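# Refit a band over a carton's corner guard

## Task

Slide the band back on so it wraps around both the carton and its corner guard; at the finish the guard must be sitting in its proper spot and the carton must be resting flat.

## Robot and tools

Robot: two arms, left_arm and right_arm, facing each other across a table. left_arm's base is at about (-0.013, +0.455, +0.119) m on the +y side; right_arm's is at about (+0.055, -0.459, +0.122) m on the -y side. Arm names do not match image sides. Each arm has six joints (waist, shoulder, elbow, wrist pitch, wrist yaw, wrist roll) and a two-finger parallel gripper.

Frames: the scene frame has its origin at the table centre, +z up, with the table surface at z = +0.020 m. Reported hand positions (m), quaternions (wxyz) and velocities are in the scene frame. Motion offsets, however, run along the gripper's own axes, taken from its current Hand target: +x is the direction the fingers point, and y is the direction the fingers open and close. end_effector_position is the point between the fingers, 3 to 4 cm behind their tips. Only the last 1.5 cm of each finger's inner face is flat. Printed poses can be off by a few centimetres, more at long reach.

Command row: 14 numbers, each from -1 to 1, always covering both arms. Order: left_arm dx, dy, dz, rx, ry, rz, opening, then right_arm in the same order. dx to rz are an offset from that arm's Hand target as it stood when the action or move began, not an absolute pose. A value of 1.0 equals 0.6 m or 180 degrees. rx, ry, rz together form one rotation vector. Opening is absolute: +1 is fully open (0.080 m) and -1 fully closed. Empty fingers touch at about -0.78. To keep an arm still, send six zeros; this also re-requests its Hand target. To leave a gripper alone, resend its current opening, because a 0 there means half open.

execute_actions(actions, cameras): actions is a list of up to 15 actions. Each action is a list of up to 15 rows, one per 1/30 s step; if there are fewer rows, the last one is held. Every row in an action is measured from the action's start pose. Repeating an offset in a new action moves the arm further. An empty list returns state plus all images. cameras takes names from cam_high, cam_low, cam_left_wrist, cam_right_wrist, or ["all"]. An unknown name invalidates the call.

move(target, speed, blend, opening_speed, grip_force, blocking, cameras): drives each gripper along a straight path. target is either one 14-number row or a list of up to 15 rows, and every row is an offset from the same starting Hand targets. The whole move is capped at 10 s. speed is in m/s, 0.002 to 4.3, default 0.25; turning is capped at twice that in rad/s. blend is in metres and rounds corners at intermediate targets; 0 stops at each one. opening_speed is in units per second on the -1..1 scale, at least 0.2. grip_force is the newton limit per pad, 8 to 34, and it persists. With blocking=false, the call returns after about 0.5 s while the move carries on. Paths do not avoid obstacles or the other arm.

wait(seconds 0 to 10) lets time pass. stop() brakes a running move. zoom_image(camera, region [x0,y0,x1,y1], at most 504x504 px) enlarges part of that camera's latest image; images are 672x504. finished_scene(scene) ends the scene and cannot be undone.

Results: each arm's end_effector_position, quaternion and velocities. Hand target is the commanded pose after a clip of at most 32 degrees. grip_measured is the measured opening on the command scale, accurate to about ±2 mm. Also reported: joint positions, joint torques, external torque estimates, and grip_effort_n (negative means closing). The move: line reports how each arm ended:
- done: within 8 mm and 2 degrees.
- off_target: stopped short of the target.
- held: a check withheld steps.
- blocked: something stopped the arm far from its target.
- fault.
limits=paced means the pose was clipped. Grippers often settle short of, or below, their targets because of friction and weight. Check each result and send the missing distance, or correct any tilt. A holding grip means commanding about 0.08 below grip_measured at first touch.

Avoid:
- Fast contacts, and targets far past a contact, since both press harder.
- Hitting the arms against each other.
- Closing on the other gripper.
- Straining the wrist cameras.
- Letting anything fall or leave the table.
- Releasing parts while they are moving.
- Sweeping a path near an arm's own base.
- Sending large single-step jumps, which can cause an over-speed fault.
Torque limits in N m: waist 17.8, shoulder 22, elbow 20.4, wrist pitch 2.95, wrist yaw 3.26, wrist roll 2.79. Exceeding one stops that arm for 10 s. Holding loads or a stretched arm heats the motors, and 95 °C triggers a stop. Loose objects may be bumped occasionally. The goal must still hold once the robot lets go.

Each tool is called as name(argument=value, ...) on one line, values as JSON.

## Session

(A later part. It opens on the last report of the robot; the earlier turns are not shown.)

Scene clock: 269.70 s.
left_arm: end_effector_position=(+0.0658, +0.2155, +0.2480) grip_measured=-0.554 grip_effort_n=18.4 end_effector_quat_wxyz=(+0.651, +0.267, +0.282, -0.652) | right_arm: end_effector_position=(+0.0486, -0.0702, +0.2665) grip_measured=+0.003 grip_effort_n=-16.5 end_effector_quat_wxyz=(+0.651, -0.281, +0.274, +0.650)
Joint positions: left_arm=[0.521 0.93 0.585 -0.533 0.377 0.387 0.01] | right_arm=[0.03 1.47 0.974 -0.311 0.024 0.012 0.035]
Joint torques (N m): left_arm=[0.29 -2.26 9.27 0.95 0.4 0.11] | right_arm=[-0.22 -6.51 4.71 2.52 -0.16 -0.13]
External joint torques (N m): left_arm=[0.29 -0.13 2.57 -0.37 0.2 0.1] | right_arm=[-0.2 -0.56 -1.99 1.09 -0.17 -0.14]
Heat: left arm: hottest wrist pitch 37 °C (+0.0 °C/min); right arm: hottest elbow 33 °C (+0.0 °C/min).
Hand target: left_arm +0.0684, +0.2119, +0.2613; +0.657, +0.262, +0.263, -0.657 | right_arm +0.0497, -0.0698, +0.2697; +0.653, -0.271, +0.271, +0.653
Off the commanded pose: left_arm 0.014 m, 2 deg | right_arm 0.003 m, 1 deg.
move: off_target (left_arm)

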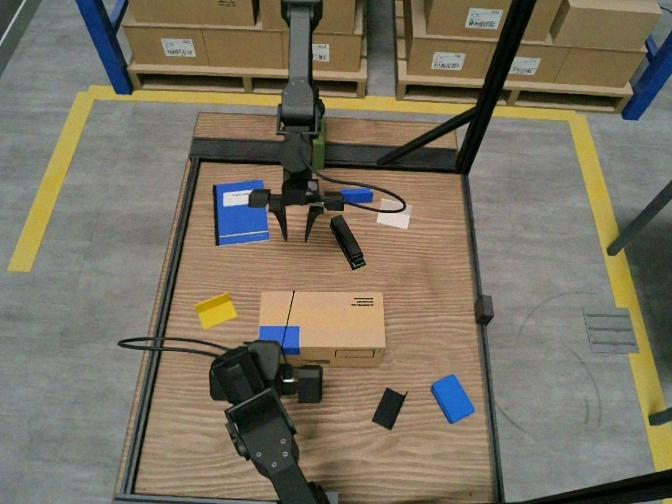

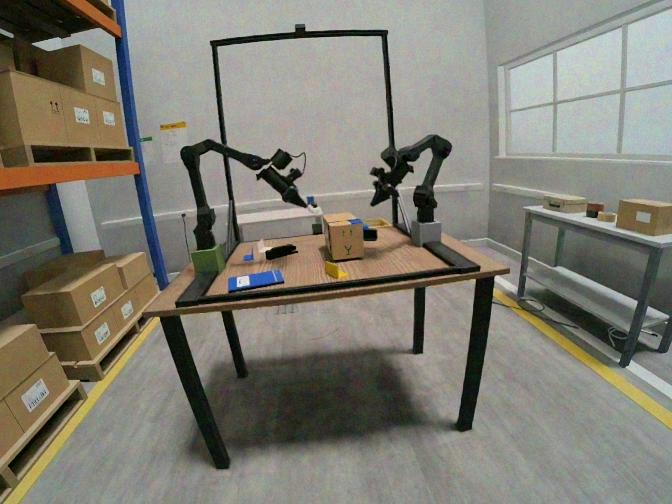

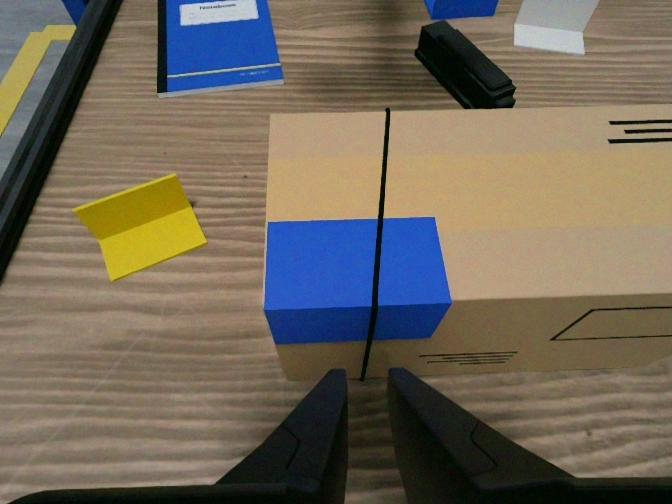

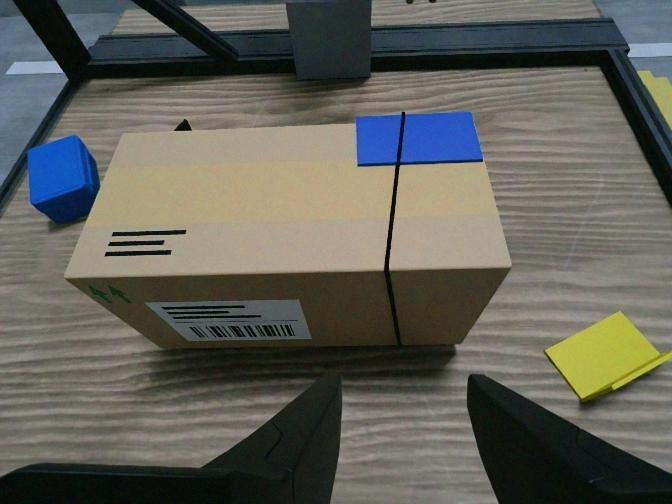

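move(target=[0,0,0,0,0,0,-0.55,0.118,-0.006,0,0,0,0,-0.2], cameras=["cam_right_wrist"], speed=0.15)

Scene clock: 281.60 s.
left_arm: end_effector_position=(+0.0658, +0.2155, +0.2480) grip_measured=-0.554 grip_effort_n=18.4 end_effector_quat_wxyz=(+0.651, +0.267, +0.282, -0.652) | right_arm: end_effector_position=(+0.0512, -0.0286, +0.2115) grip_measured=-0.197 grip_effort_n=-16.5 end_effector_quat_wxyz=(+0.649, -0.285, +0.278, +0.649)
Joint positions: left_arm=[0.521 0.93 0.585 -0.533 0.377 0.387 0.01] | right_arm=[0.018 1.711 0.994 -0.102 0.014 0.001 0.026]
Joint torques (N m): left_arm=[0.23 -2.23 9.32 0.96 0.4 0.13] | right_arm=[-0.25 -6.09 7.87 2.45 -0.16 -0.13]
External joint torques (N m): left_arm=[0.21 -0.18 2.74 -0.33 0.22 0.12] | right_arm=[-0.25 1.26 1.59 1.02 -0.17 -0.13]
Heat: left arm: hottest wrist pitch 36 °C (-2.0 °C/min); right arm: hottest elbow 33 °C (+0.0 °C/min).
Hand target: left_arm +0.0684, +0.2119, +0.2613; +0.657, +0.262, +0.263, -0.657 | right_arm +0.0533, -0.0197, +0.2195; +0.653, -0.271, +0.271, +0.653
Off the commanded pose: left_arm 0.014 m, 2 deg | right_arm 0.012 m, 2 deg.
move: off_target (left_arm, right_arm)
Images, in order (width x height): cam_right_wrist 672x504.

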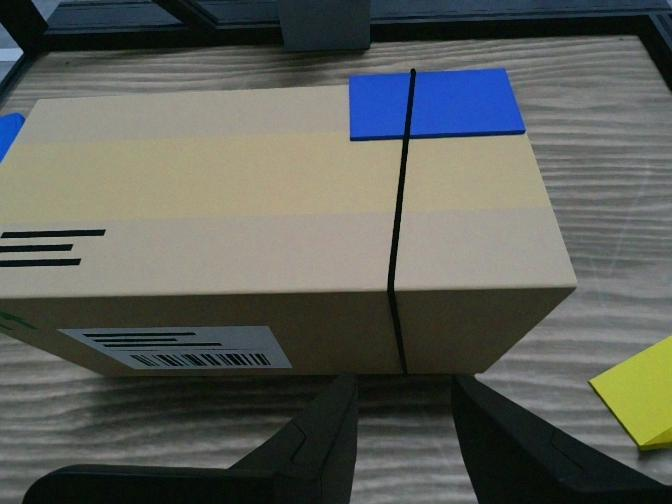

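move(target=[0,0,0,0,0,0,-0.55,0.058,-0.006,0,0,0,0,-0.3], cameras=["cam_right_wrist"], speed=0.07)

Scene clock: 287.60 s.
left_arm: end_effector_position=(+0.0658, +0.2155, +0.2480) grip_measured=-0.554 grip_effort_n=18.4 end_effector_quat_wxyz=(+0.651, +0.267, +0.282, -0.652) | right_arm: end_effector_position=(+0.0545, -0.0042, +0.1878) grip_measured=-0.297 grip_effort_n=-16.5 end_effector_quat_wxyz=(+0.649, -0.284, +0.278, +0.649)
Joint positions: left_arm=[0.521 0.93 0.585 -0.533 0.377 0.387 0.01] | right_arm=[0.007 1.841 1.048 -0.024 0.006 -0.006 0.022]
Joint torques (N m): left_arm=[0.24 -2.24 9.33 0.95 0.4 0.13] | right_arm=[-0.25 -6.7 7.71 2.47 -0.17 -0.14]
External joint torques (N m): left_arm=[0.24 -0.17 2.73 -0.34 0.21 0.13] | right_arm=[-0.26 1.39 1.69 1.07 -0.17 -0.14]
Heat: left arm: hottest wrist pitch 36 °C (-3.0 °C/min); right arm: hottest elbow 33 °C (+0.0 °C/min).
Hand target: left_arm +0.0684, +0.2119, +0.2613; +0.657, +0.262, +0.263, -0.657 | right_arm +0.0569, +0.0048, +0.1949; +0.653, -0.271, +0.271, +0.653
Off the commanded pose: left_arm 0.014 m, 2 deg | right_arm 0.012 m, 2 deg.
move: off_target (left_arm, right_arm)
Images, in order (width x height): cam_right_wrist 672x504.

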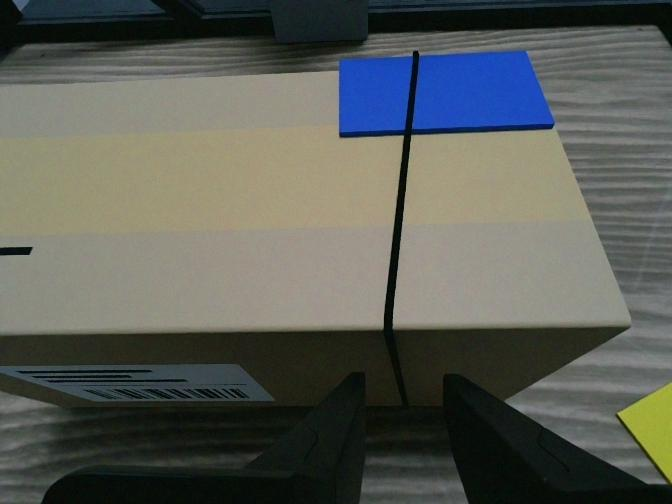

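move(target=[0,0,0,0,0,0,-0.55,0.037,0.008,0,0,0,0,-0.4], cameras=["cam_right_wrist"], speed=0.05)

zoom_image(camera="cam_right_wrist", region=[300, 260, 520, 440])

Scene clock: 293.17 s.
left_arm: end_effector_position=(+0.0658, +0.2155, +0.2480) grip_measured=-0.554 grip_effort_n=18.4 end_effector_quat_wxyz=(+0.651, +0.267, +0.282, -0.652) | right_arm: end_effector_position=(+0.0548, +0.0077, +0.1749) grip_measured=-0.397 grip_effort_n=-16.5 end_effector_quat_wxyz=(+0.647, -0.283, +0.281, +0.650)
Joint positions: left_arm=[0.521 0.93 0.585 -0.533 0.377 0.387 0.01] | right_arm=[0.004 1.909 1.082 0.007 -0.002 -0.005 0.017]
Joint torques (N m): left_arm=[0.26 -2.25 9.27 0.95 0.4 0.11] | right_arm=[0.28 -5.51 8.62 3.26 0.11 0.17]
External joint torques (N m): left_arm=[0.27 -0.15 2.58 -0.36 0.2 0.1] | right_arm=[0.26 3.05 2.63 1.84 0.11 0.17]
Heat: left arm: hottest wrist pitch 35 °C (-4.1 °C/min); right arm: hottest elbow 34 °C (+1.0 °C/min).
Hand target: left_arm +0.0684, +0.2119, +0.2613; +0.657, +0.262, +0.263, -0.657 | right_arm +0.0521, +0.0205, +0.1792; +0.653, -0.271, +0.271, +0.653
Off the commanded pose: left_arm 0.014 m, 2 deg | right_arm 0.014 m, 2 deg.
move: off_target (left_arm, right_arm)
Images, in order (width x height): cam_right_wrist 672x504.

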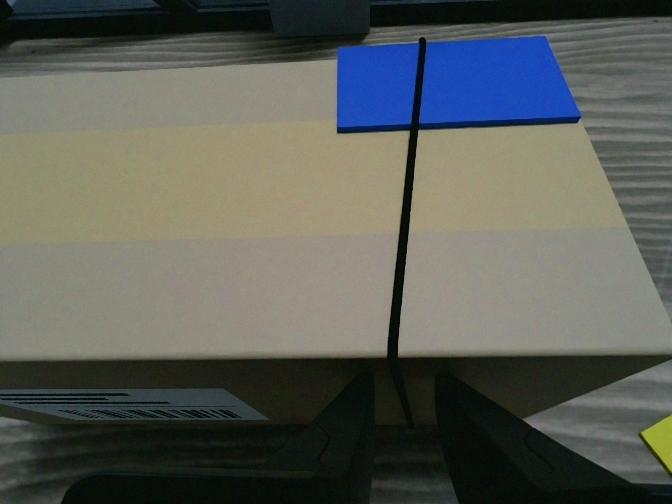

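Scaled by 2.291.

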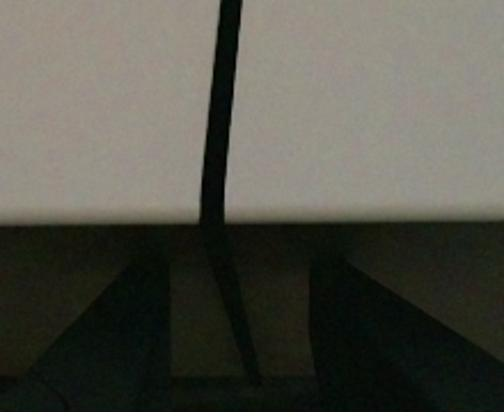

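move(target=[[0,0,0,0,0,0,-0.55,-0.030,0.006,0,0,0,0,-0.4],[0,0,0,0,0,0,-0.55,-0.015,0.006,0.010,0,0,0,-0.4]], cameras=["cam_right_wrist"], speed=0.05)

zoom_image(camera="cam_right_wrist", region=[300, 260, 520, 440])

Scene clock: 300.87 s.
left_arm: end_effector_position=(+0.0658, +0.2155, +0.2480) grip_measured=-0.554 grip_effort_n=18.4 end_effector_quat_wxyz=(+0.651, +0.267, +0.282, -0.652) | right_arm: end_effector_position=(+0.0532, +0.0074, +0.1794) grip_measured=-0.397 grip_effort_n=-16.0 end_effector_quat_wxyz=(+0.651, -0.285, +0.279, +0.646)
Joint positions: left_arm=[0.521 0.93 0.585 -0.533 0.377 0.387 0.01] | right_arm=[0.013 1.898 1.088 -0.01 0.017 0.003 0.017]
Joint torques (N m): left_arm=[0.24 -2.28 9.32 0.96 0.38 0.13] | right_arm=[0.38 -7.2 8.98 1.54 0.05 0.14]
External joint torques (N m): left_arm=[0.25 -0.2 2.66 -0.34 0.19 0.13] | right_arm=[0.38 1.26 2.97 0.13 0.04 0.14]
Heat: left arm: hottest wrist pitch 35 °C (-4.0 °C/min); right arm: hottest elbow 36 °C (+3.0 °C/min).
Hand target: left_arm +0.0684, +0.2119, +0.2613; +0.657, +0.262, +0.263, -0.657 | right_arm +0.0486, +0.0184, +0.1898; +0.653, -0.271, +0.271, +0.653
Off the commanded pose: left_arm 0.014 m, 2 deg | right_arm 0.016 m, 2 deg.
move: off_target (left_arm, right_arm)
Images, in order (width x height): cam_right_wrist 672x504.

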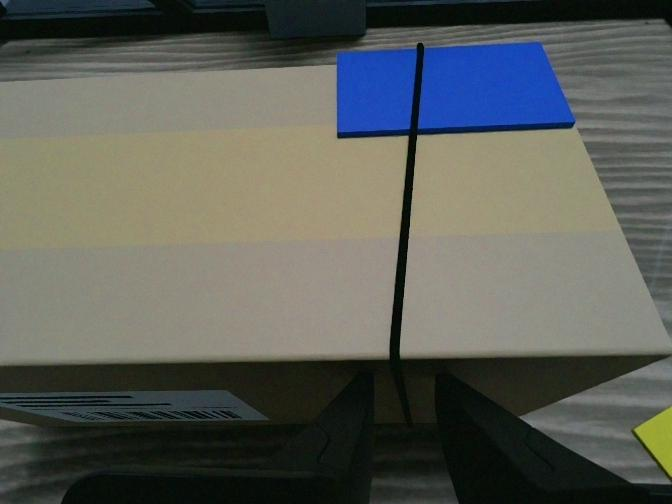

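Scaled by 2.291.

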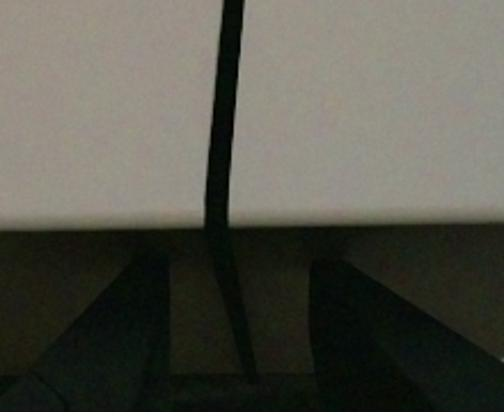

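move(target=[0,0,0,0,0,0,-0.55,-0.0146,0.0,0.009,0,0,0,-0.4], cameras=["cam_right_wrist"], speed=0.05)

zoom_image(camera="cam_right_wrist", region=[300, 260, 520, 440])

Scene clock: 304.83 s.
left_arm: end_effector_position=(+0.0658, +0.2155, +0.2480) grip_measured=-0.554 grip_effort_n=18.4 end_effector_quat_wxyz=(+0.651, +0.267, +0.282, -0.652) | right_arm: end_effector_position=(+0.0532, +0.0070, +0.1804) grip_measured=-0.397 grip_effort_n=-16.0 end_effector_quat_wxyz=(+0.649, -0.290, +0.284, +0.644)
Joint positions: left_arm=[0.521 0.93 0.585 -0.533 0.377 0.387 0.01] | right_arm=[0.013 1.898 1.103 -0.041 0.017 0.003 0.017]
Joint torques (N m): left_arm=[0.17 -2.23 9.32 0.96 0.39 0.14] | right_arm=[0.39 -9.96 8.18 1.17 0.04 0.16]
External joint torques (N m): left_arm=[0.17 -0.16 2.69 -0.33 0.2 0.13] | right_arm=[0.38 -1.51 2.18 -0.22 0.04 0.15]
Heat: left arm: hottest wrist pitch 35 °C (-3.0 °C/min); right arm: hottest elbow 37 °C (+4.0 °C/min).
Hand target: left_arm +0.0684, +0.2119, +0.2613; +0.657, +0.262, +0.263, -0.657 | right_arm +0.0486, +0.0161, +0.1998; +0.653, -0.271, +0.271, +0.653
Off the commanded pose: left_arm 0.014 m, 2 deg | right_arm 0.022 m, 3 deg.
move: off_target (left_arm, right_arm)
Images, in order (width x height): cam_right_wrist 672x504.

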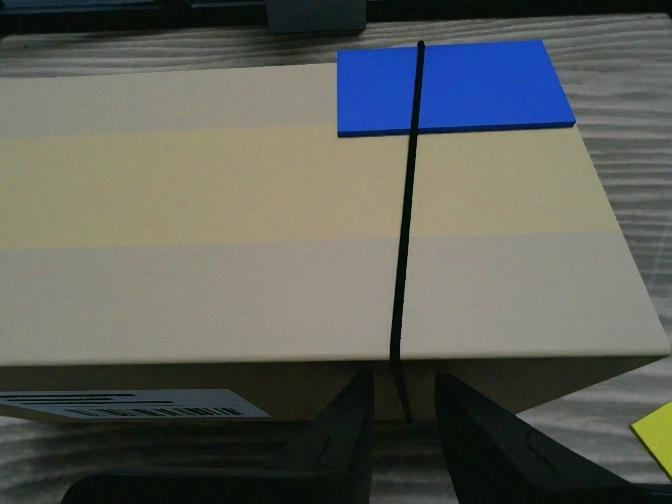

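Scaled by 2.291.

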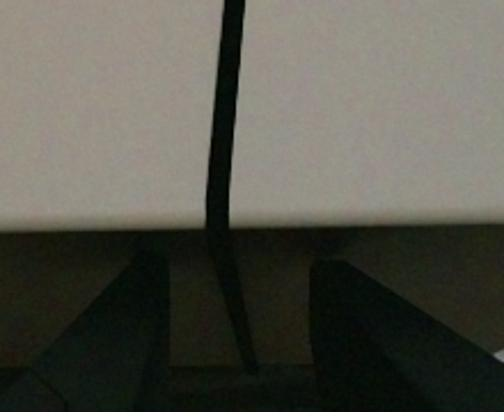

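move(target=[[0,0,0,0,0,0,-0.55,-0.032,0.0,-0.014,0,0,0,-0.4],[0,0,0,0,0,0,-0.55,-0.008,0.0,0.001,0,0,0,-0.4]], cameras=["cam_right_wrist"], speed=0.05)

zoom_image(camera="cam_right_wrist", region=[300, 260, 520, 440])

Scene clock: 310.30 s.
left_arm: end_effector_position=(+0.0658, +0.2155, +0.2480) grip_measured=-0.554 grip_effort_n=18.8 end_effector_quat_wxyz=(+0.651, +0.267, +0.282, -0.652) | right_arm: end_effector_position=(+0.0525, +0.0067, +0.1990) grip_measured=-0.397 grip_effort_n=-16.0 end_effector_quat_wxyz=(+0.653, -0.278, +0.272, +0.649)
Joint positions: left_arm=[0.521 0.93 0.585 -0.533 0.377 0.387 0.01] | right_arm=[0.015 1.852 1.102 -0.05 0.017 0.003 0.017]
Joint torques (N m): left_arm=[0.12 -2.24 9.22 0.97 0.39 0.14] | right_arm=[0.26 -6.82 7.97 1.03 0.05 0.12]
External joint torques (N m): left_arm=[0.12 -0.17 2.62 -0.32 0.2 0.13] | right_arm=[0.26 1.5 1.78 -0.41 0.04 0.12]
Heat: left arm: hottest wrist pitch 35 °C (-3.0 °C/min); right arm: hottest elbow 37 °C (+4.0 °C/min).
Hand target: left_arm +0.0684, +0.2119, +0.2613; +0.657, +0.262, +0.263, -0.657 | right_arm +0.0486, +0.0131, +0.2037; +0.653, -0.271, +0.271, +0.653
Off the commanded pose: left_arm 0.014 m, 2 deg | right_arm 0.009 m, 1 deg.
move: off_target (left_arm, right_arm)
Images, in order (width x height): cam_right_wrist 672x504.

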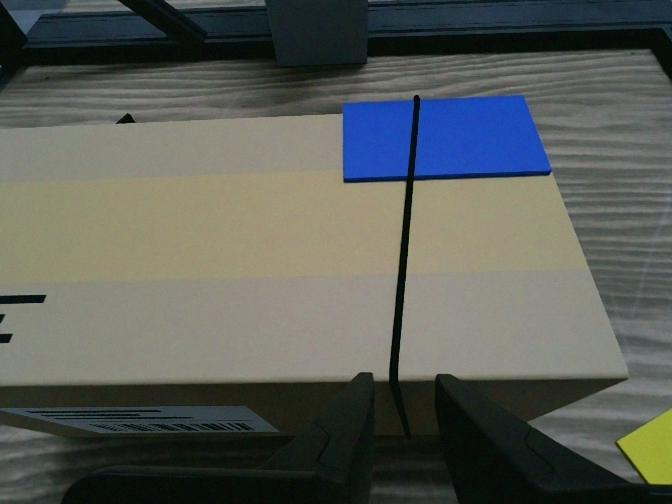

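Scaled by 2.291.

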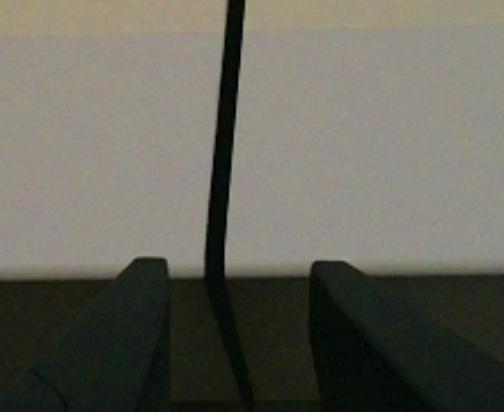

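move(target=[0,0,0,0,0,0,-0.55,0.014,0.008,0.004,0,0,0,-0.4], cameras=["cam_right_wrist"], speed=0.05)

zoom_image(camera="cam_right_wrist", region=[300, 260, 520, 440])

Scene clock: 315.30 s.
left_arm: end_effector_position=(+0.0658, +0.2155, +0.2480) grip_measured=-0.554 grip_effort_n=18.4 end_effector_quat_wxyz=(+0.651, +0.267, +0.282, -0.652) | right_arm: end_effector_position=(+0.0503, +0.0106, +0.1961) grip_measured=-0.397 grip_effort_n=-15.6 end_effector_quat_wxyz=(+0.654, -0.280, +0.274, +0.647)
Joint positions: left_arm=[0.521 0.93 0.585 -0.533 0.377 0.387 0.01] | right_arm=[0.023 1.872 1.118 -0.051 0.026 0.011 0.017]
Joint torques (N m): left_arm=[0.18 -2.19 9.3 0.97 0.38 0.12] | right_arm=[0.67 -5.6 9.01 1.76 0.04 0.18]
External joint torques (N m): left_arm=[0.17 -0.13 2.73 -0.3 0.19 0.12] | right_arm=[0.62 2.93 2.77 0.31 0.03 0.18]
Heat: left arm: hottest wrist pitch 35 °C (-3.0 °C/min); right arm: hottest elbow 37 °C (+4.0 °C/min).
Hand target: left_arm +0.0684, +0.2119, +0.2613; +0.657, +0.262, +0.263, -0.657 | right_arm +0.0438, +0.0207, +0.1994; +0.653, -0.271, +0.271, +0.653
Off the commanded pose: left_arm 0.014 m, 2 deg | right_arm 0.012 m, 1 deg.
move: off_target (left_arm, right_arm)
Images, in order (width x height): cam_right_wrist 672x504.

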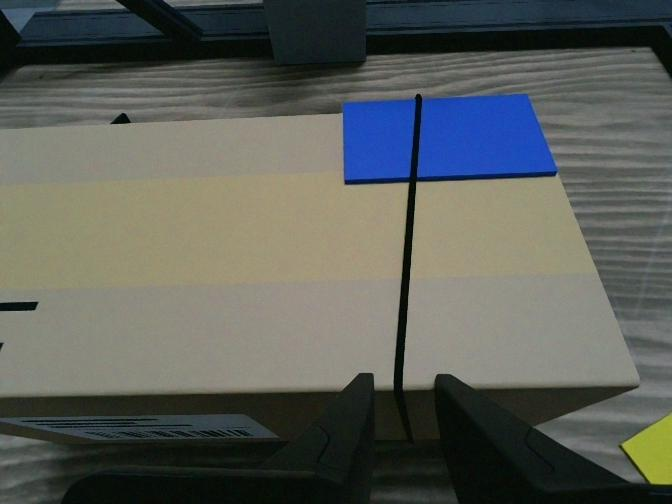

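Scaled by 2.291.

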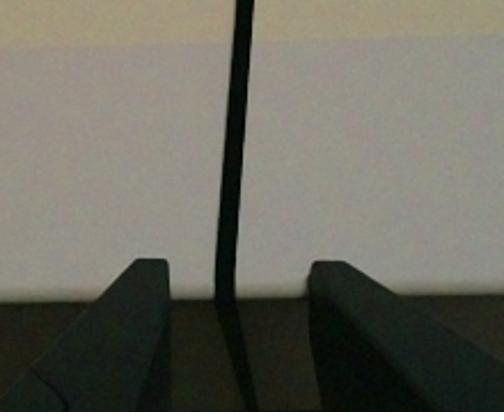

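move(target=[[0,0,0,0,0,0,-0.55,0.003,0,0,0,0,0,-1],[0,0,0,0,0,0,-0.55,-0.022,0,-0.005,0,0,0,-1],[0,0,0,0,0,0,-0.55,-0.022,-0.06,-0.002,0,0,0,-1]], cameras=["cam_right_wrist","cam_left_wrist"], speed=0.04)

Scene clock: 324.13 s.
left_arm: end_effector_position=(+0.0658, +0.2155, +0.2480) grip_measured=-0.554 grip_effort_n=18.4 end_effector_quat_wxyz=(+0.651, +0.267, +0.282, -0.652) | right_arm: end_effector_position=(+0.0827, +0.0080, +0.1979) grip_measured=-0.775 grip_effort_n=-16.5 end_effector_quat_wxyz=(+0.653, -0.280, +0.278, +0.647)
Joint positions: left_arm=[0.521 0.93 0.585 -0.533 0.377 0.387 0.01] | right_arm=[-0.068 1.864 1.12 -0.067 -0.04 -0.051 0]
Joint torques (N m): left_arm=[0.21 -2.21 9.26 0.97 0.4 0.12] | right_arm=[-0.13 -9.6 6.03 1.06 -0.12 -0.13]
External joint torques (N m): left_arm=[0.2 -0.1 2.56 -0.34 0.21 0.12] | right_arm=[-0.15 -1.16 -0.16 -0.36 -0.09 -0.13]
Heat: left arm: hottest wrist pitch 35 °C (-2.0 °C/min); right arm: hottest elbow 37 °C (+4.1 °C/min).
Hand target: left_arm +0.0684, +0.2119, +0.2613; +0.657, +0.262, +0.263, -0.657 | right_arm +0.0798, +0.0105, +0.2079; +0.653, -0.271, +0.271, +0.653
Off the commanded pose: left_arm 0.014 m, 2 deg | right_arm 0.011 m, 1 deg.
move: off_target (left_arm, right_arm)
Images, in order (width x height): cam_left_wrist 672x504, cam_right_wrist 672x504.

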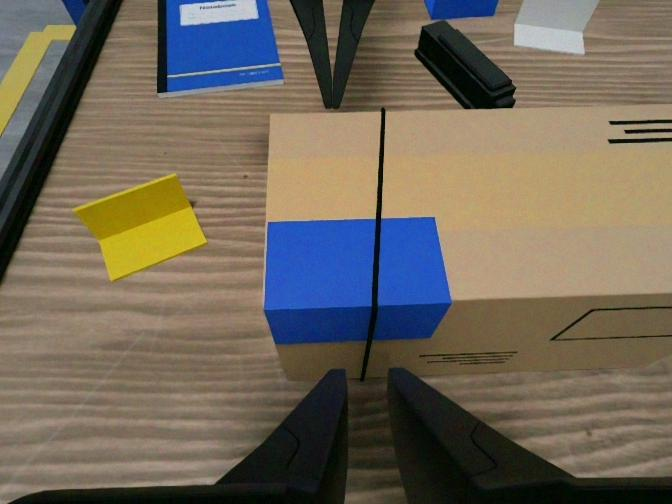

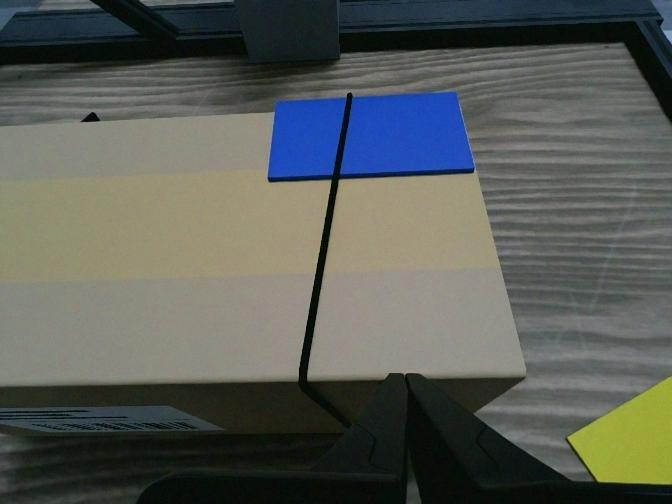

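move(target=[[0,0,0,0,0,0,-0.55,0,0,0,0,0,0,-0.5],[0,0,0,0,0,0,-0.55,-0.06,0,0,0,0,0,-0.5]], cameras=["cam_right_wrist"], speed=0.06, opening_speed=0.5)

Scene clock: 331.20 s.
left_arm: end_effector_position=(+0.0658, +0.2155, +0.2480) grip_measured=-0.554 grip_effort_n=18.4 end_effector_quat_wxyz=(+0.651, +0.267, +0.282, -0.652) | right_arm: end_effector_position=(+0.0810, -0.0126, +0.2272) grip_measured=-0.503 grip_effort_n=15.1 end_effector_quat_wxyz=(+0.654, -0.277, +0.273, +0.649)
Joint positions: left_arm=[0.521 0.93 0.585 -0.533 0.377 0.387 0.01] | right_arm=[-0.068 1.738 1.083 -0.145 -0.042 -0.054 0.012]
Joint torques (N m): left_arm=[0.2 -2.19 9.31 0.97 0.4 0.11] | right_arm=[-0.22 -9.3 4.53 1.04 -0.21 -0.13]
External joint torques (N m): left_arm=[0.2 -0.1 2.67 -0.33 0.21 0.11] | right_arm=[-0.19 -1.67 -1.82 -0.38 -0.2 -0.13]
Heat: left arm: hottest wrist pitch 35 °C (-2.0 °C/min); right arm: hottest elbow 36 °C (+3.0 °C/min).
Hand target: left_arm +0.0684, +0.2119, +0.2613; +0.657, +0.262, +0.263, -0.657 | right_arm +0.0798, -0.0149, +0.2334; +0.653, -0.271, +0.271, +0.653
Off the commanded pose: left_arm 0.014 m, 2 deg | right_arm 0.007 m, 1 deg.
move: off_target (left_arm)
Images, in order (width x height): cam_right_wrist 672x504.

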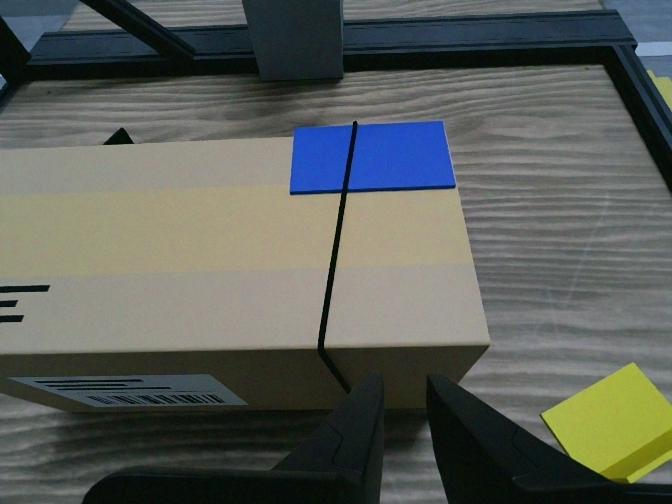

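move(target=[0,0,0,0,0,0,-0.55,-0.107,0.05,-0.022,0,0,0,-0.5], cameras=["cam_right_wrist"], speed=0.2)

zoom_image(camera="cam_right_wrist", region=[300, 90, 540, 360])

Scene clock: 338.40 s.
left_arm: end_effector_position=(+0.0658, +0.2155, +0.2480) grip_measured=-0.554 grip_effort_n=18.4 end_effector_quat_wxyz=(+0.651, +0.267, +0.282, -0.652) | right_arm: end_effector_position=(+0.0516, -0.0667, +0.2661) grip_measured=-0.503 grip_effort_n=15.1 end_effector_quat_wxyz=(+0.653, -0.277, +0.271, +0.651)
Joint positions: left_arm=[0.521 0.93 0.585 -0.533 0.377 0.387 0.01] | right_arm=[0.02 1.479 0.974 -0.291 0.017 0.004 0.012]
Joint torques (N m): left_arm=[0.17 -2.26 9.29 0.97 0.39 0.12] | right_arm=[-0.07 -7.36 4.78 1.04 0.06 0.13]
External joint torques (N m): left_arm=[0.18 -0.16 2.61 -0.34 0.2 0.12] | right_arm=[-0.04 -1.36 -1.93 -0.41 0.05 0.13]
Heat: left arm: hottest wrist pitch 35 °C (-1.0 °C/min); right arm: hottest elbow 36 °C (+3.0 °C/min).
Hand target: left_arm +0.0684, +0.2119, +0.2613; +0.657, +0.262, +0.263, -0.657 | right_arm +0.0497, -0.0696, +0.2695; +0.653, -0.271, +0.271, +0.653
Off the commanded pose: left_arm 0.014 m, 2 deg | right_arm 0.005 m, 1 deg.
move: off_target (left_arm)
Images, in order (width x height): cam_right_wrist 672x504.

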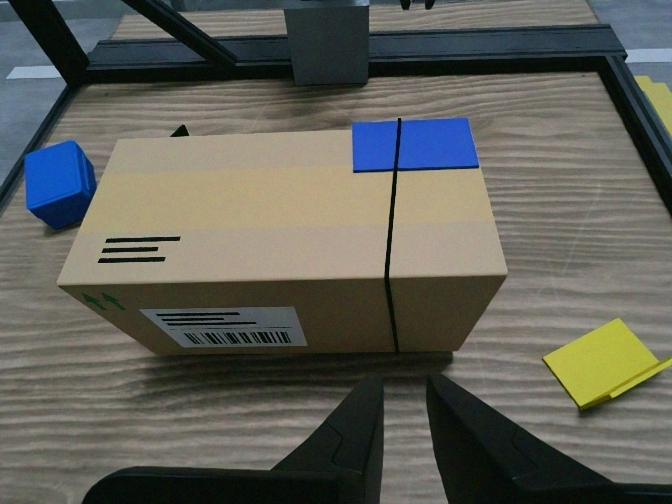

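Scaled by 1.867.

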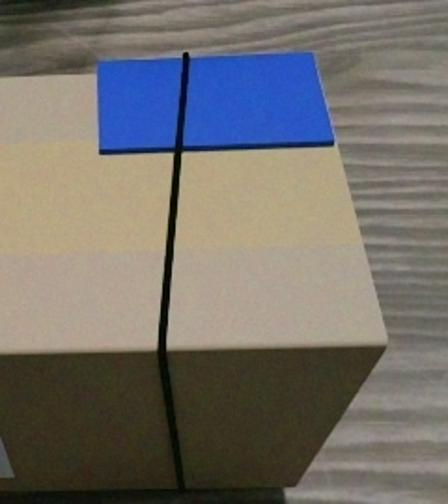

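move(target=[0,0,0,0,0,0,-0.55,0.162,0.006,0.021,0,0,0,-0.4], cameras=["cam_right_wrist"], speed=0.12)

zoom_image(camera="cam_right_wrist", region=[300, 260, 520, 440])

Scene clock: 345.83 s.
left_arm: end_effector_position=(+0.0658, +0.2155, +0.2480) grip_measured=-0.554 grip_effort_n=18.4 end_effector_quat_wxyz=(+0.651, +0.267, +0.282, -0.652) | right_arm: end_effector_position=(+0.0503, -0.0008, +0.2024) grip_measured=-0.403 grip_effort_n=15.1 end_effector_quat_wxyz=(+0.651, -0.284, +0.278, +0.647)
Joint positions: left_arm=[0.521 0.93 0.585 -0.533 0.377 0.387 0.01] | right_arm=[0.021 1.824 1.092 -0.085 0.02 0.008 0.017]
Joint torques (N m): left_arm=[0.17 -2.23 9.32 0.98 0.38 0.11] | right_arm=[0.32 -6.73 7.88 2.46 0.08 0.14]
External joint torques (N m): left_arm=[0.16 -0.15 2.71 -0.3 0.2 0.11] | right_arm=[0.33 1.4 1.69 1.05 0.07 0.14]
Heat: left arm: hottest wrist pitch 34 °C (-2.0 °C/min); right arm: hottest elbow 35 °C (+2.0 °C/min).
Hand target: left_arm +0.0684, +0.2119, +0.2613; +0.657, +0.262, +0.263, -0.657 | right_arm +0.0462, +0.0080, +0.2096; +0.653, -0.271, +0.271, +0.653
Off the commanded pose: left_arm 0.014 m, 2 deg | right_arm 0.012 m, 2 deg.
move: off_target (left_arm, right_arm)
Images, in order (width x height): cam_right_wrist 672x504.

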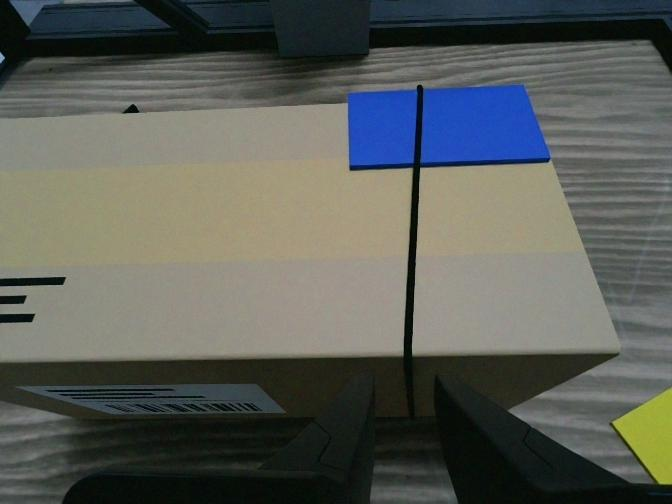

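Scaled by 2.291.

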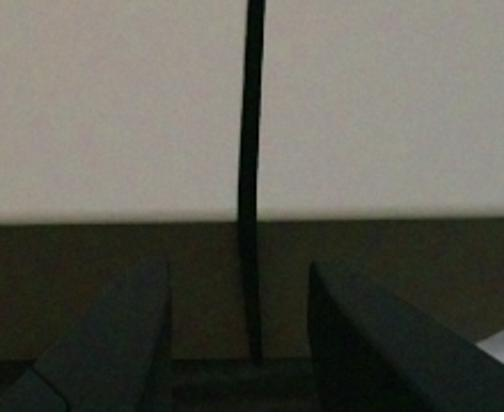

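move(target=[0,0,0,0,0,0,-0.55,0.022,-0.002,0.009,0,0,0,-0.4], cameras=["cam_right_wrist"], speed=0.05)

zoom_image(camera="cam_right_wrist", region=[300, 260, 520, 440])

Scene clock: 349.97 s.
left_arm: end_effector_position=(+0.0658, +0.2155, +0.2480) grip_measured=-0.554 grip_effort_n=18.4 end_effector_quat_wxyz=(+0.651, +0.267, +0.282, -0.652) | right_arm: end_effector_position=(+0.0501, +0.0103, +0.1967) grip_measured=-0.403 grip_effort_n=15.1 end_effector_quat_wxyz=(+0.650, -0.285, +0.279, +0.647)
Joint positions: left_arm=[0.521 0.93 0.585 -0.533 0.377 0.387 0.01] | right_arm=[0.021 1.873 1.134 -0.081 0.02 0.008 0.017]
Joint torques (N m): left_arm=[0.2 -2.19 9.24 0.96 0.4 0.13] | right_arm=[-0.07 -6.44 8.58 2.56 -0.01 0.04]
External joint torques (N m): left_arm=[0.2 -0.09 2.56 -0.34 0.2 0.13] | right_arm=[-0.01 2.07 2.35 1.13 -0.03 0.04]
Heat: left arm: hottest wrist pitch 34 °C (-2.0 °C/min); right arm: hottest elbow 36 °C (+2.0 °C/min).
Hand target: left_arm +0.0684, +0.2119, +0.2613; +0.657, +0.262, +0.263, -0.657 | right_arm +0.0474, +0.0211, +0.2041; +0.653, -0.271, +0.271, +0.653
Off the commanded pose: left_arm 0.014 m, 2 deg | right_arm 0.013 m, 2 deg.
move: off_target (left_arm, right_arm)
Images, in order (width x height): cam_right_wrist 672x504.

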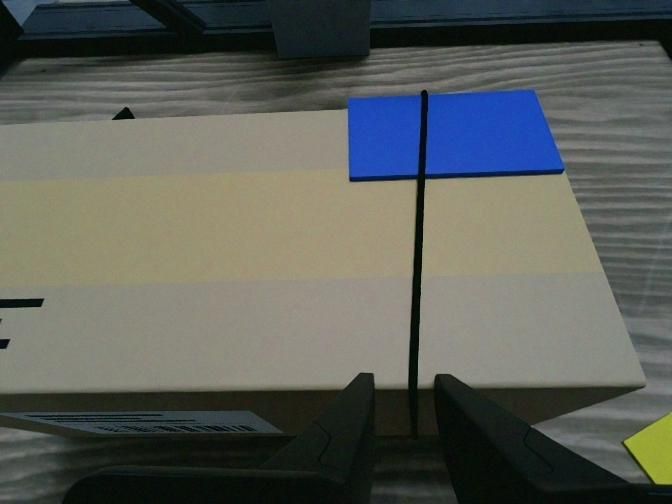

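Scaled by 2.291.

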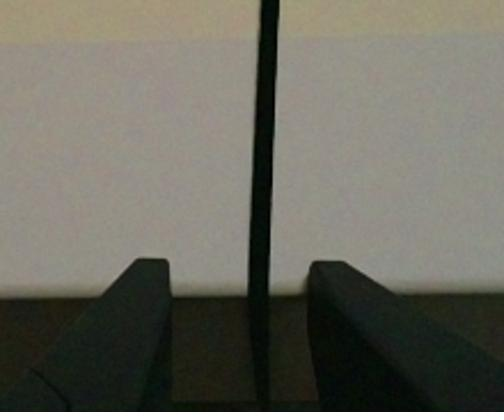

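move(target=[[0,0,0,0,0,0,-0.55,0.008,-0.004,0.002,0,0,0,-0.4],[0,0,0,0,0,0,-0.55,0.008,-0.004,0.002,0,0,0,-1]], cameras=["cam_right_wrist"], speed=0.05)

zoom_image(camera="cam_right_wrist", region=[300, 260, 520, 440])

Scene clock: 356.10 s.
left_arm: end_effector_position=(+0.0658, +0.2155, +0.2480) grip_measured=-0.554 grip_effort_n=18.4 end_effector_quat_wxyz=(+0.651, +0.267, +0.282, -0.652) | right_arm: end_effector_position=(+0.0520, +0.0119, +0.1969) grip_measured=-0.772 grip_effort_n=-34.7 end_effector_quat_wxyz=(+0.651, -0.283, +0.279, +0.646)
Joint positions: left_arm=[0.521 0.93 0.585 -0.533 0.377 0.387 0.01] | right_arm=[0.016 1.878 1.14 -0.081 0.018 0.008 0]
Joint torques (N m): left_arm=[0.2 -2.22 9.25 0.97 0.38 0.14] | right_arm=[-0.1 -5.22 9.41 2.94 -0.07 -0.1]
External joint torques (N m): left_arm=[0.2 -0.13 2.62 -0.32 0.19 0.13] | right_arm=[-0.08 3.22 3.27 1.55 -0.08 -0.1]
Heat: left arm: hottest wrist pitch 34 °C (-1.0 °C/min); right arm: hottest elbow 37 °C (+2.0 °C/min).
Hand target: left_arm +0.0684, +0.2119, +0.2613; +0.657, +0.262, +0.263, -0.657 | right_arm +0.0498, +0.0254, +0.2015; +0.653, -0.271, +0.271, +0.653
Off the commanded pose: left_arm 0.014 m, 2 deg | right_arm 0.014 m, 2 deg.
move: off_target (left_arm, right_arm); target 2's new opening was sent with right_arm's hand 0.016 m and 2 deg from that target
Images, in order (width x height): cam_right_wrist 672x504.

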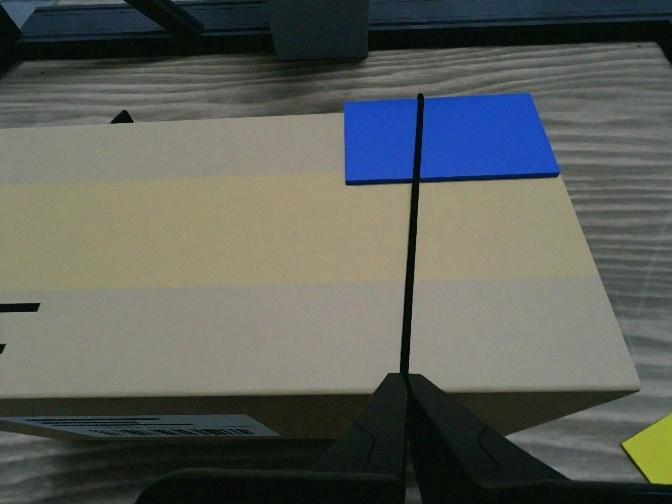

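Scaled by 2.291.

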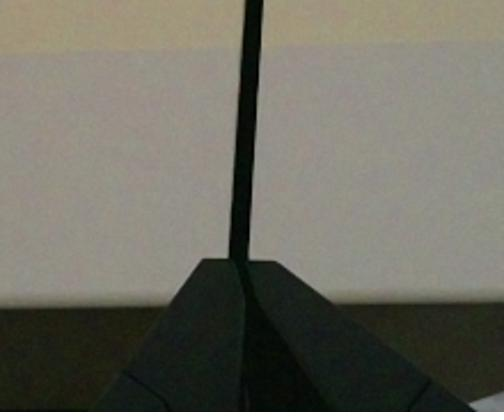

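move(target=[[0,0,0,0,0,0,-0.55,-0.0205,0,-0.008,0,0,0,-1],[0,0,0,0,0,0,-0.55,-0.0195,-0.05,-0.004,0,0,0,-1]], cameras=["cam_right_wrist"], speed=0.025)

zoom_image(camera="cam_right_wrist", region=[300, 260, 520, 440])

Scene clock: 361.73 s.
left_arm: end_effector_position=(+0.0658, +0.2155, +0.2480) grip_measured=-0.554 grip_effort_n=18.4 end_effector_quat_wxyz=(+0.651, +0.267, +0.282, -0.652) | right_arm: end_effector_position=(+0.0626, +0.0110, +0.1981) grip_measured=-0.773 grip_effort_n=-29.1 end_effector_quat_wxyz=(+0.633, -0.282, +0.278, +0.665)
Joint positions: left_arm=[0.521 0.93 0.585 -0.533 0.377 0.387 0.01] | right_arm=[-0.033 1.873 1.137 -0.081 -0.065 -0.049 0]
Joint torques (N m): left_arm=[0.27 -2.24 9.3 0.94 0.4 0.1] | right_arm=[-2.46 -8.89 6.63 1.67 0.38 -0.14]
External joint torques (N m): left_arm=[0.27 -0.19 2.72 -0.34 0.21 0.1] | right_arm=[-2.46 -0.42 0.5 0.28 0.41 -0.14]
Heat: left arm: hottest wrist pitch 34 °C (-1.0 °C/min); right arm: hottest elbow 37 °C (+1.0 °C/min).
Hand target: left_arm +0.0684, +0.2119, +0.2613; +0.657, +0.262, +0.263, -0.657 | right_arm +0.0798, +0.0154, +0.2081; +0.653, -0.271, +0.271, +0.653
Off the commanded pose: left_arm 0.014 m, 2 deg | right_arm 0.020 m, 3 deg.
move: off_target (left_arm, right_arm)
Images, in order (width x height): cam_right_wrist 672x504.

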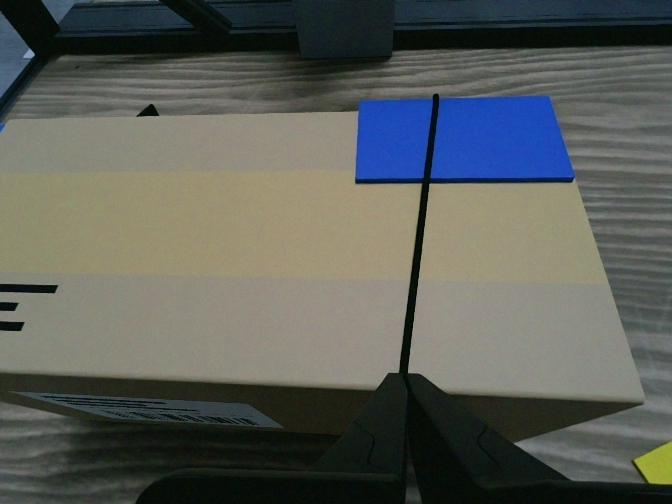

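Scaled by 2.291.

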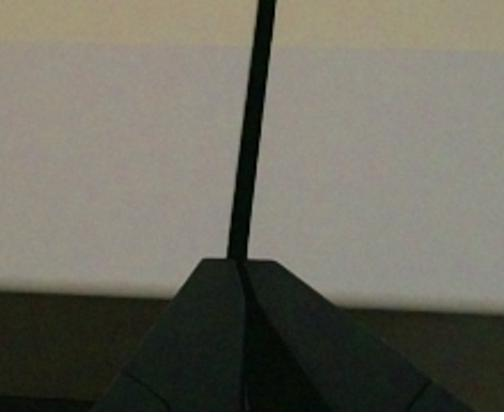

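move(target=[[0,0,0,0,0,0,-0.55,0,0.02,0,0,0,0,-1],[0,0,0,0,0,0,-0.55,-0.009,0.018,0,0,0,0,-1],[0,0,0,0,0,0,-0.55,-0.009,-0.02,0,0,0,0,-1]], cameras=["cam_right_wrist"], speed=0.025)

zoom_image(camera="cam_right_wrist", region=[300, 260, 520, 440])

Scene clock: 368.33 s.
left_arm: end_effector_position=(+0.0658, +0.2155, +0.2480) grip_measured=-0.554 grip_effort_n=18.4 end_effector_quat_wxyz=(+0.651, +0.267, +0.282, -0.652) | right_arm: end_effector_position=(+0.0908, +0.0091, +0.1994) grip_measured=-0.775 grip_effort_n=-16.5 end_effector_quat_wxyz=(+0.650, -0.282, +0.279, +0.649)
Joint positions: left_arm=[0.521 0.93 0.585 -0.533 0.377 0.387 0.01] | right_arm=[-0.092 1.869 1.137 -0.085 -0.063 -0.074 0]
Joint torques (N m): left_arm=[0.16 -2.16 9.24 0.95 0.38 0.12] | right_arm=[0.01 -9.98 6.25 1.04 -0.11 -0.13]
External joint torques (N m): left_arm=[0.16 -0.07 2.61 -0.35 0.19 0.12] | right_arm=[-0.03 -1.5 -0.01 -0.39 -0.08 -0.13]
Heat: left arm: hottest wrist pitch 34 °C (-1.0 °C/min); right arm: hottest elbow 37 °C (+0.0 °C/min).
Hand target: left_arm +0.0684, +0.2119, +0.2613; +0.657, +0.262, +0.263, -0.657 | right_arm +0.0918, +0.0116, +0.2119; +0.653, -0.271, +0.271, +0.653
Off the commanded pose: left_arm 0.014 m, 2 deg | right_arm 0.013 m, 2 deg.
move: off_target (left_arm, right_arm)
Images, in order (width x height): cam_right_wrist 672x504.

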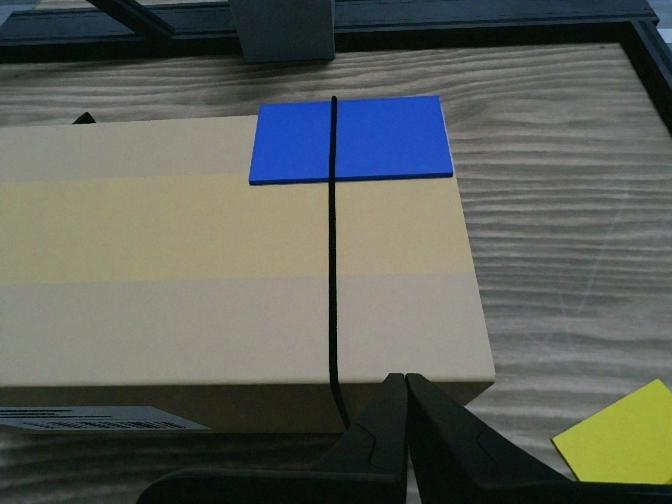

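Scaled by 2.291.

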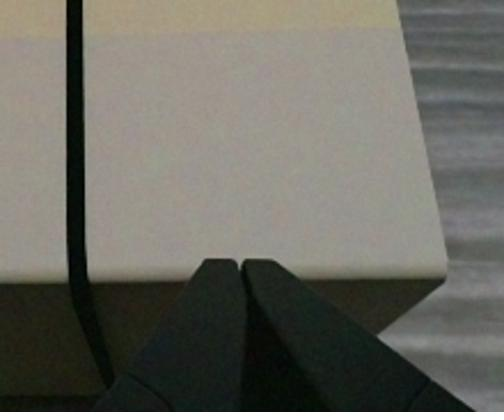

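move(target=[[0,0,0,0,0,0,-0.55,-0.06,0,0,0,0,0,-0.7],[0,0,0,0,0,0,-0.55,-0.164,0.07,-0.028,0,0,0,-0.5]], cameras=["all"], speed=0.12, blend=[0.02,0])

zoom_image(camera="cam_right_wrist", region=[300, 90, 540, 360])

zoom_image(camera="cam_left_wrist", region=[240, 90, 500, 400])

Scene clock: 379.00 s.
left_arm: end_effector_position=(+0.0658, +0.2155, +0.2480) grip_measured=-0.554 grip_effort_n=18.4 end_effector_quat_wxyz=(+0.651, +0.267, +0.282, -0.652) | right_arm: end_effector_position=(+0.0504, -0.0670, +0.2664) grip_measured=-0.503 grip_effort_n=15.1 end_effector_quat_wxyz=(+0.652, -0.277, +0.270, +0.652)
Joint positions: left_arm=[0.521 0.93 0.585 -0.533 0.377 0.387 0.01] | right_arm=[0.023 1.478 0.974 -0.292 0.017 0.004 0.012]
Joint torques (N m): left_arm=[0.24 -2.19 9.33 0.96 0.4 0.12] | right_arm=[0.14 -7.43 4.74 1.03 0.08 0.14]
External joint torques (N m): left_arm=[0.25 -0.09 2.66 -0.34 0.2 0.12] | right_arm=[0.14 -1.48 -1.91 -0.39 0.07 0.14]
Heat: left arm: hottest wrist pitch 34 °C (-1.0 °C/min); right arm: hottest elbow 37 °C (+0.0 °C/min).
Hand target: left_arm +0.0684, +0.2119, +0.2613; +0.657, +0.262, +0.263, -0.657 | right_arm +0.0497, -0.0698, +0.2697; +0.653, -0.271, +0.271, +0.653
Off the commanded pose: left_arm 0.014 m, 2 deg | right_arm 0.004 m, 1 deg.
move: off_target (left_arm); blend cut to 0.018 m at target 1

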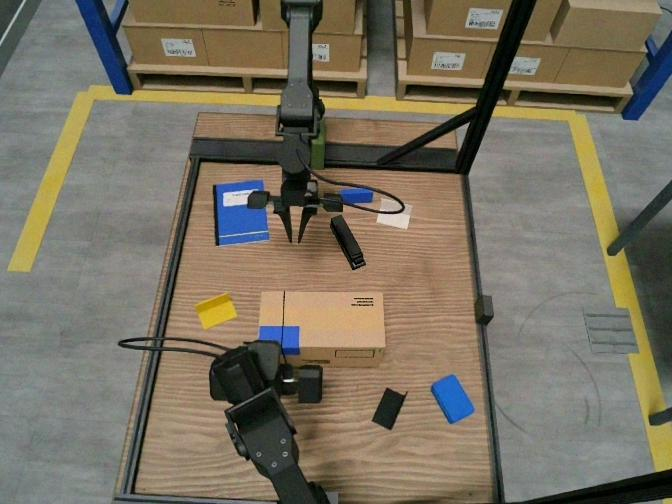

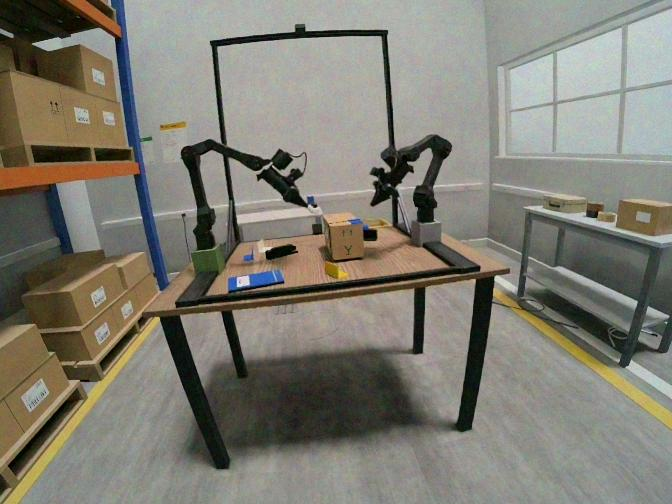

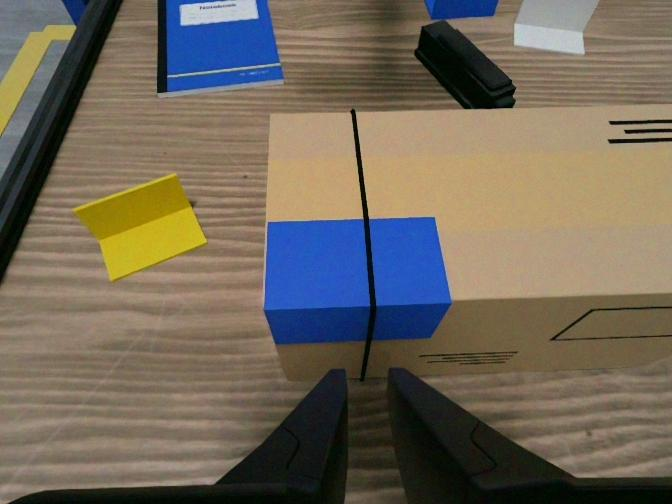

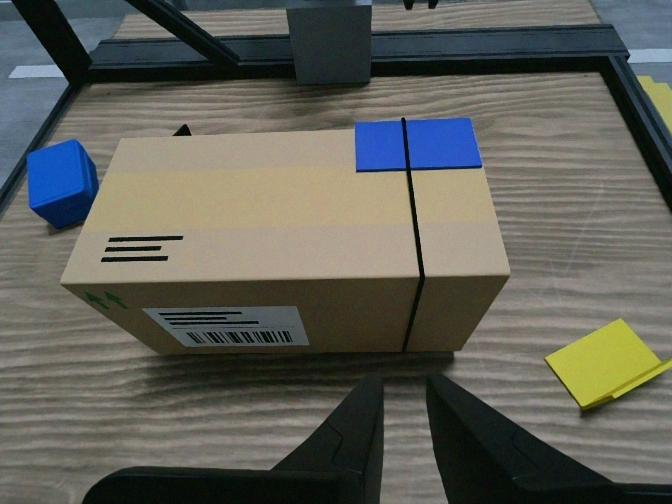

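Scaled by 1.867.

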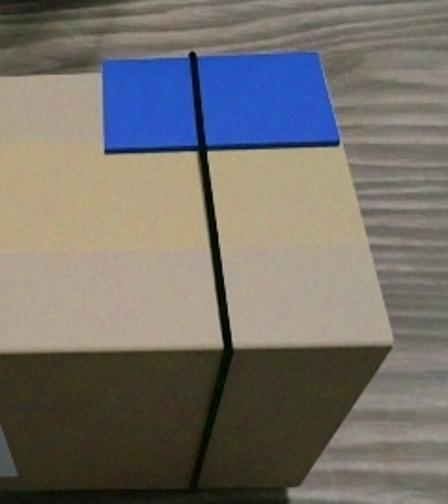

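Scaled by 1.626.

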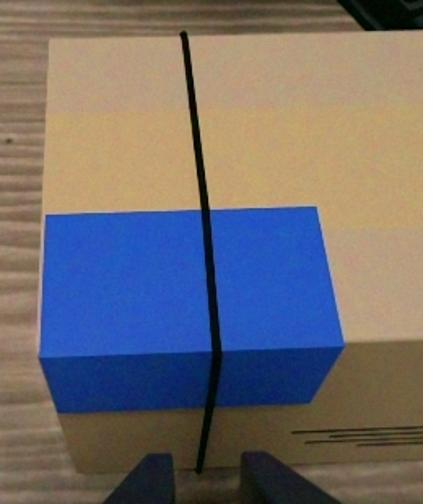

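finished_scene(scene=1)

The scene is finished: the task was done.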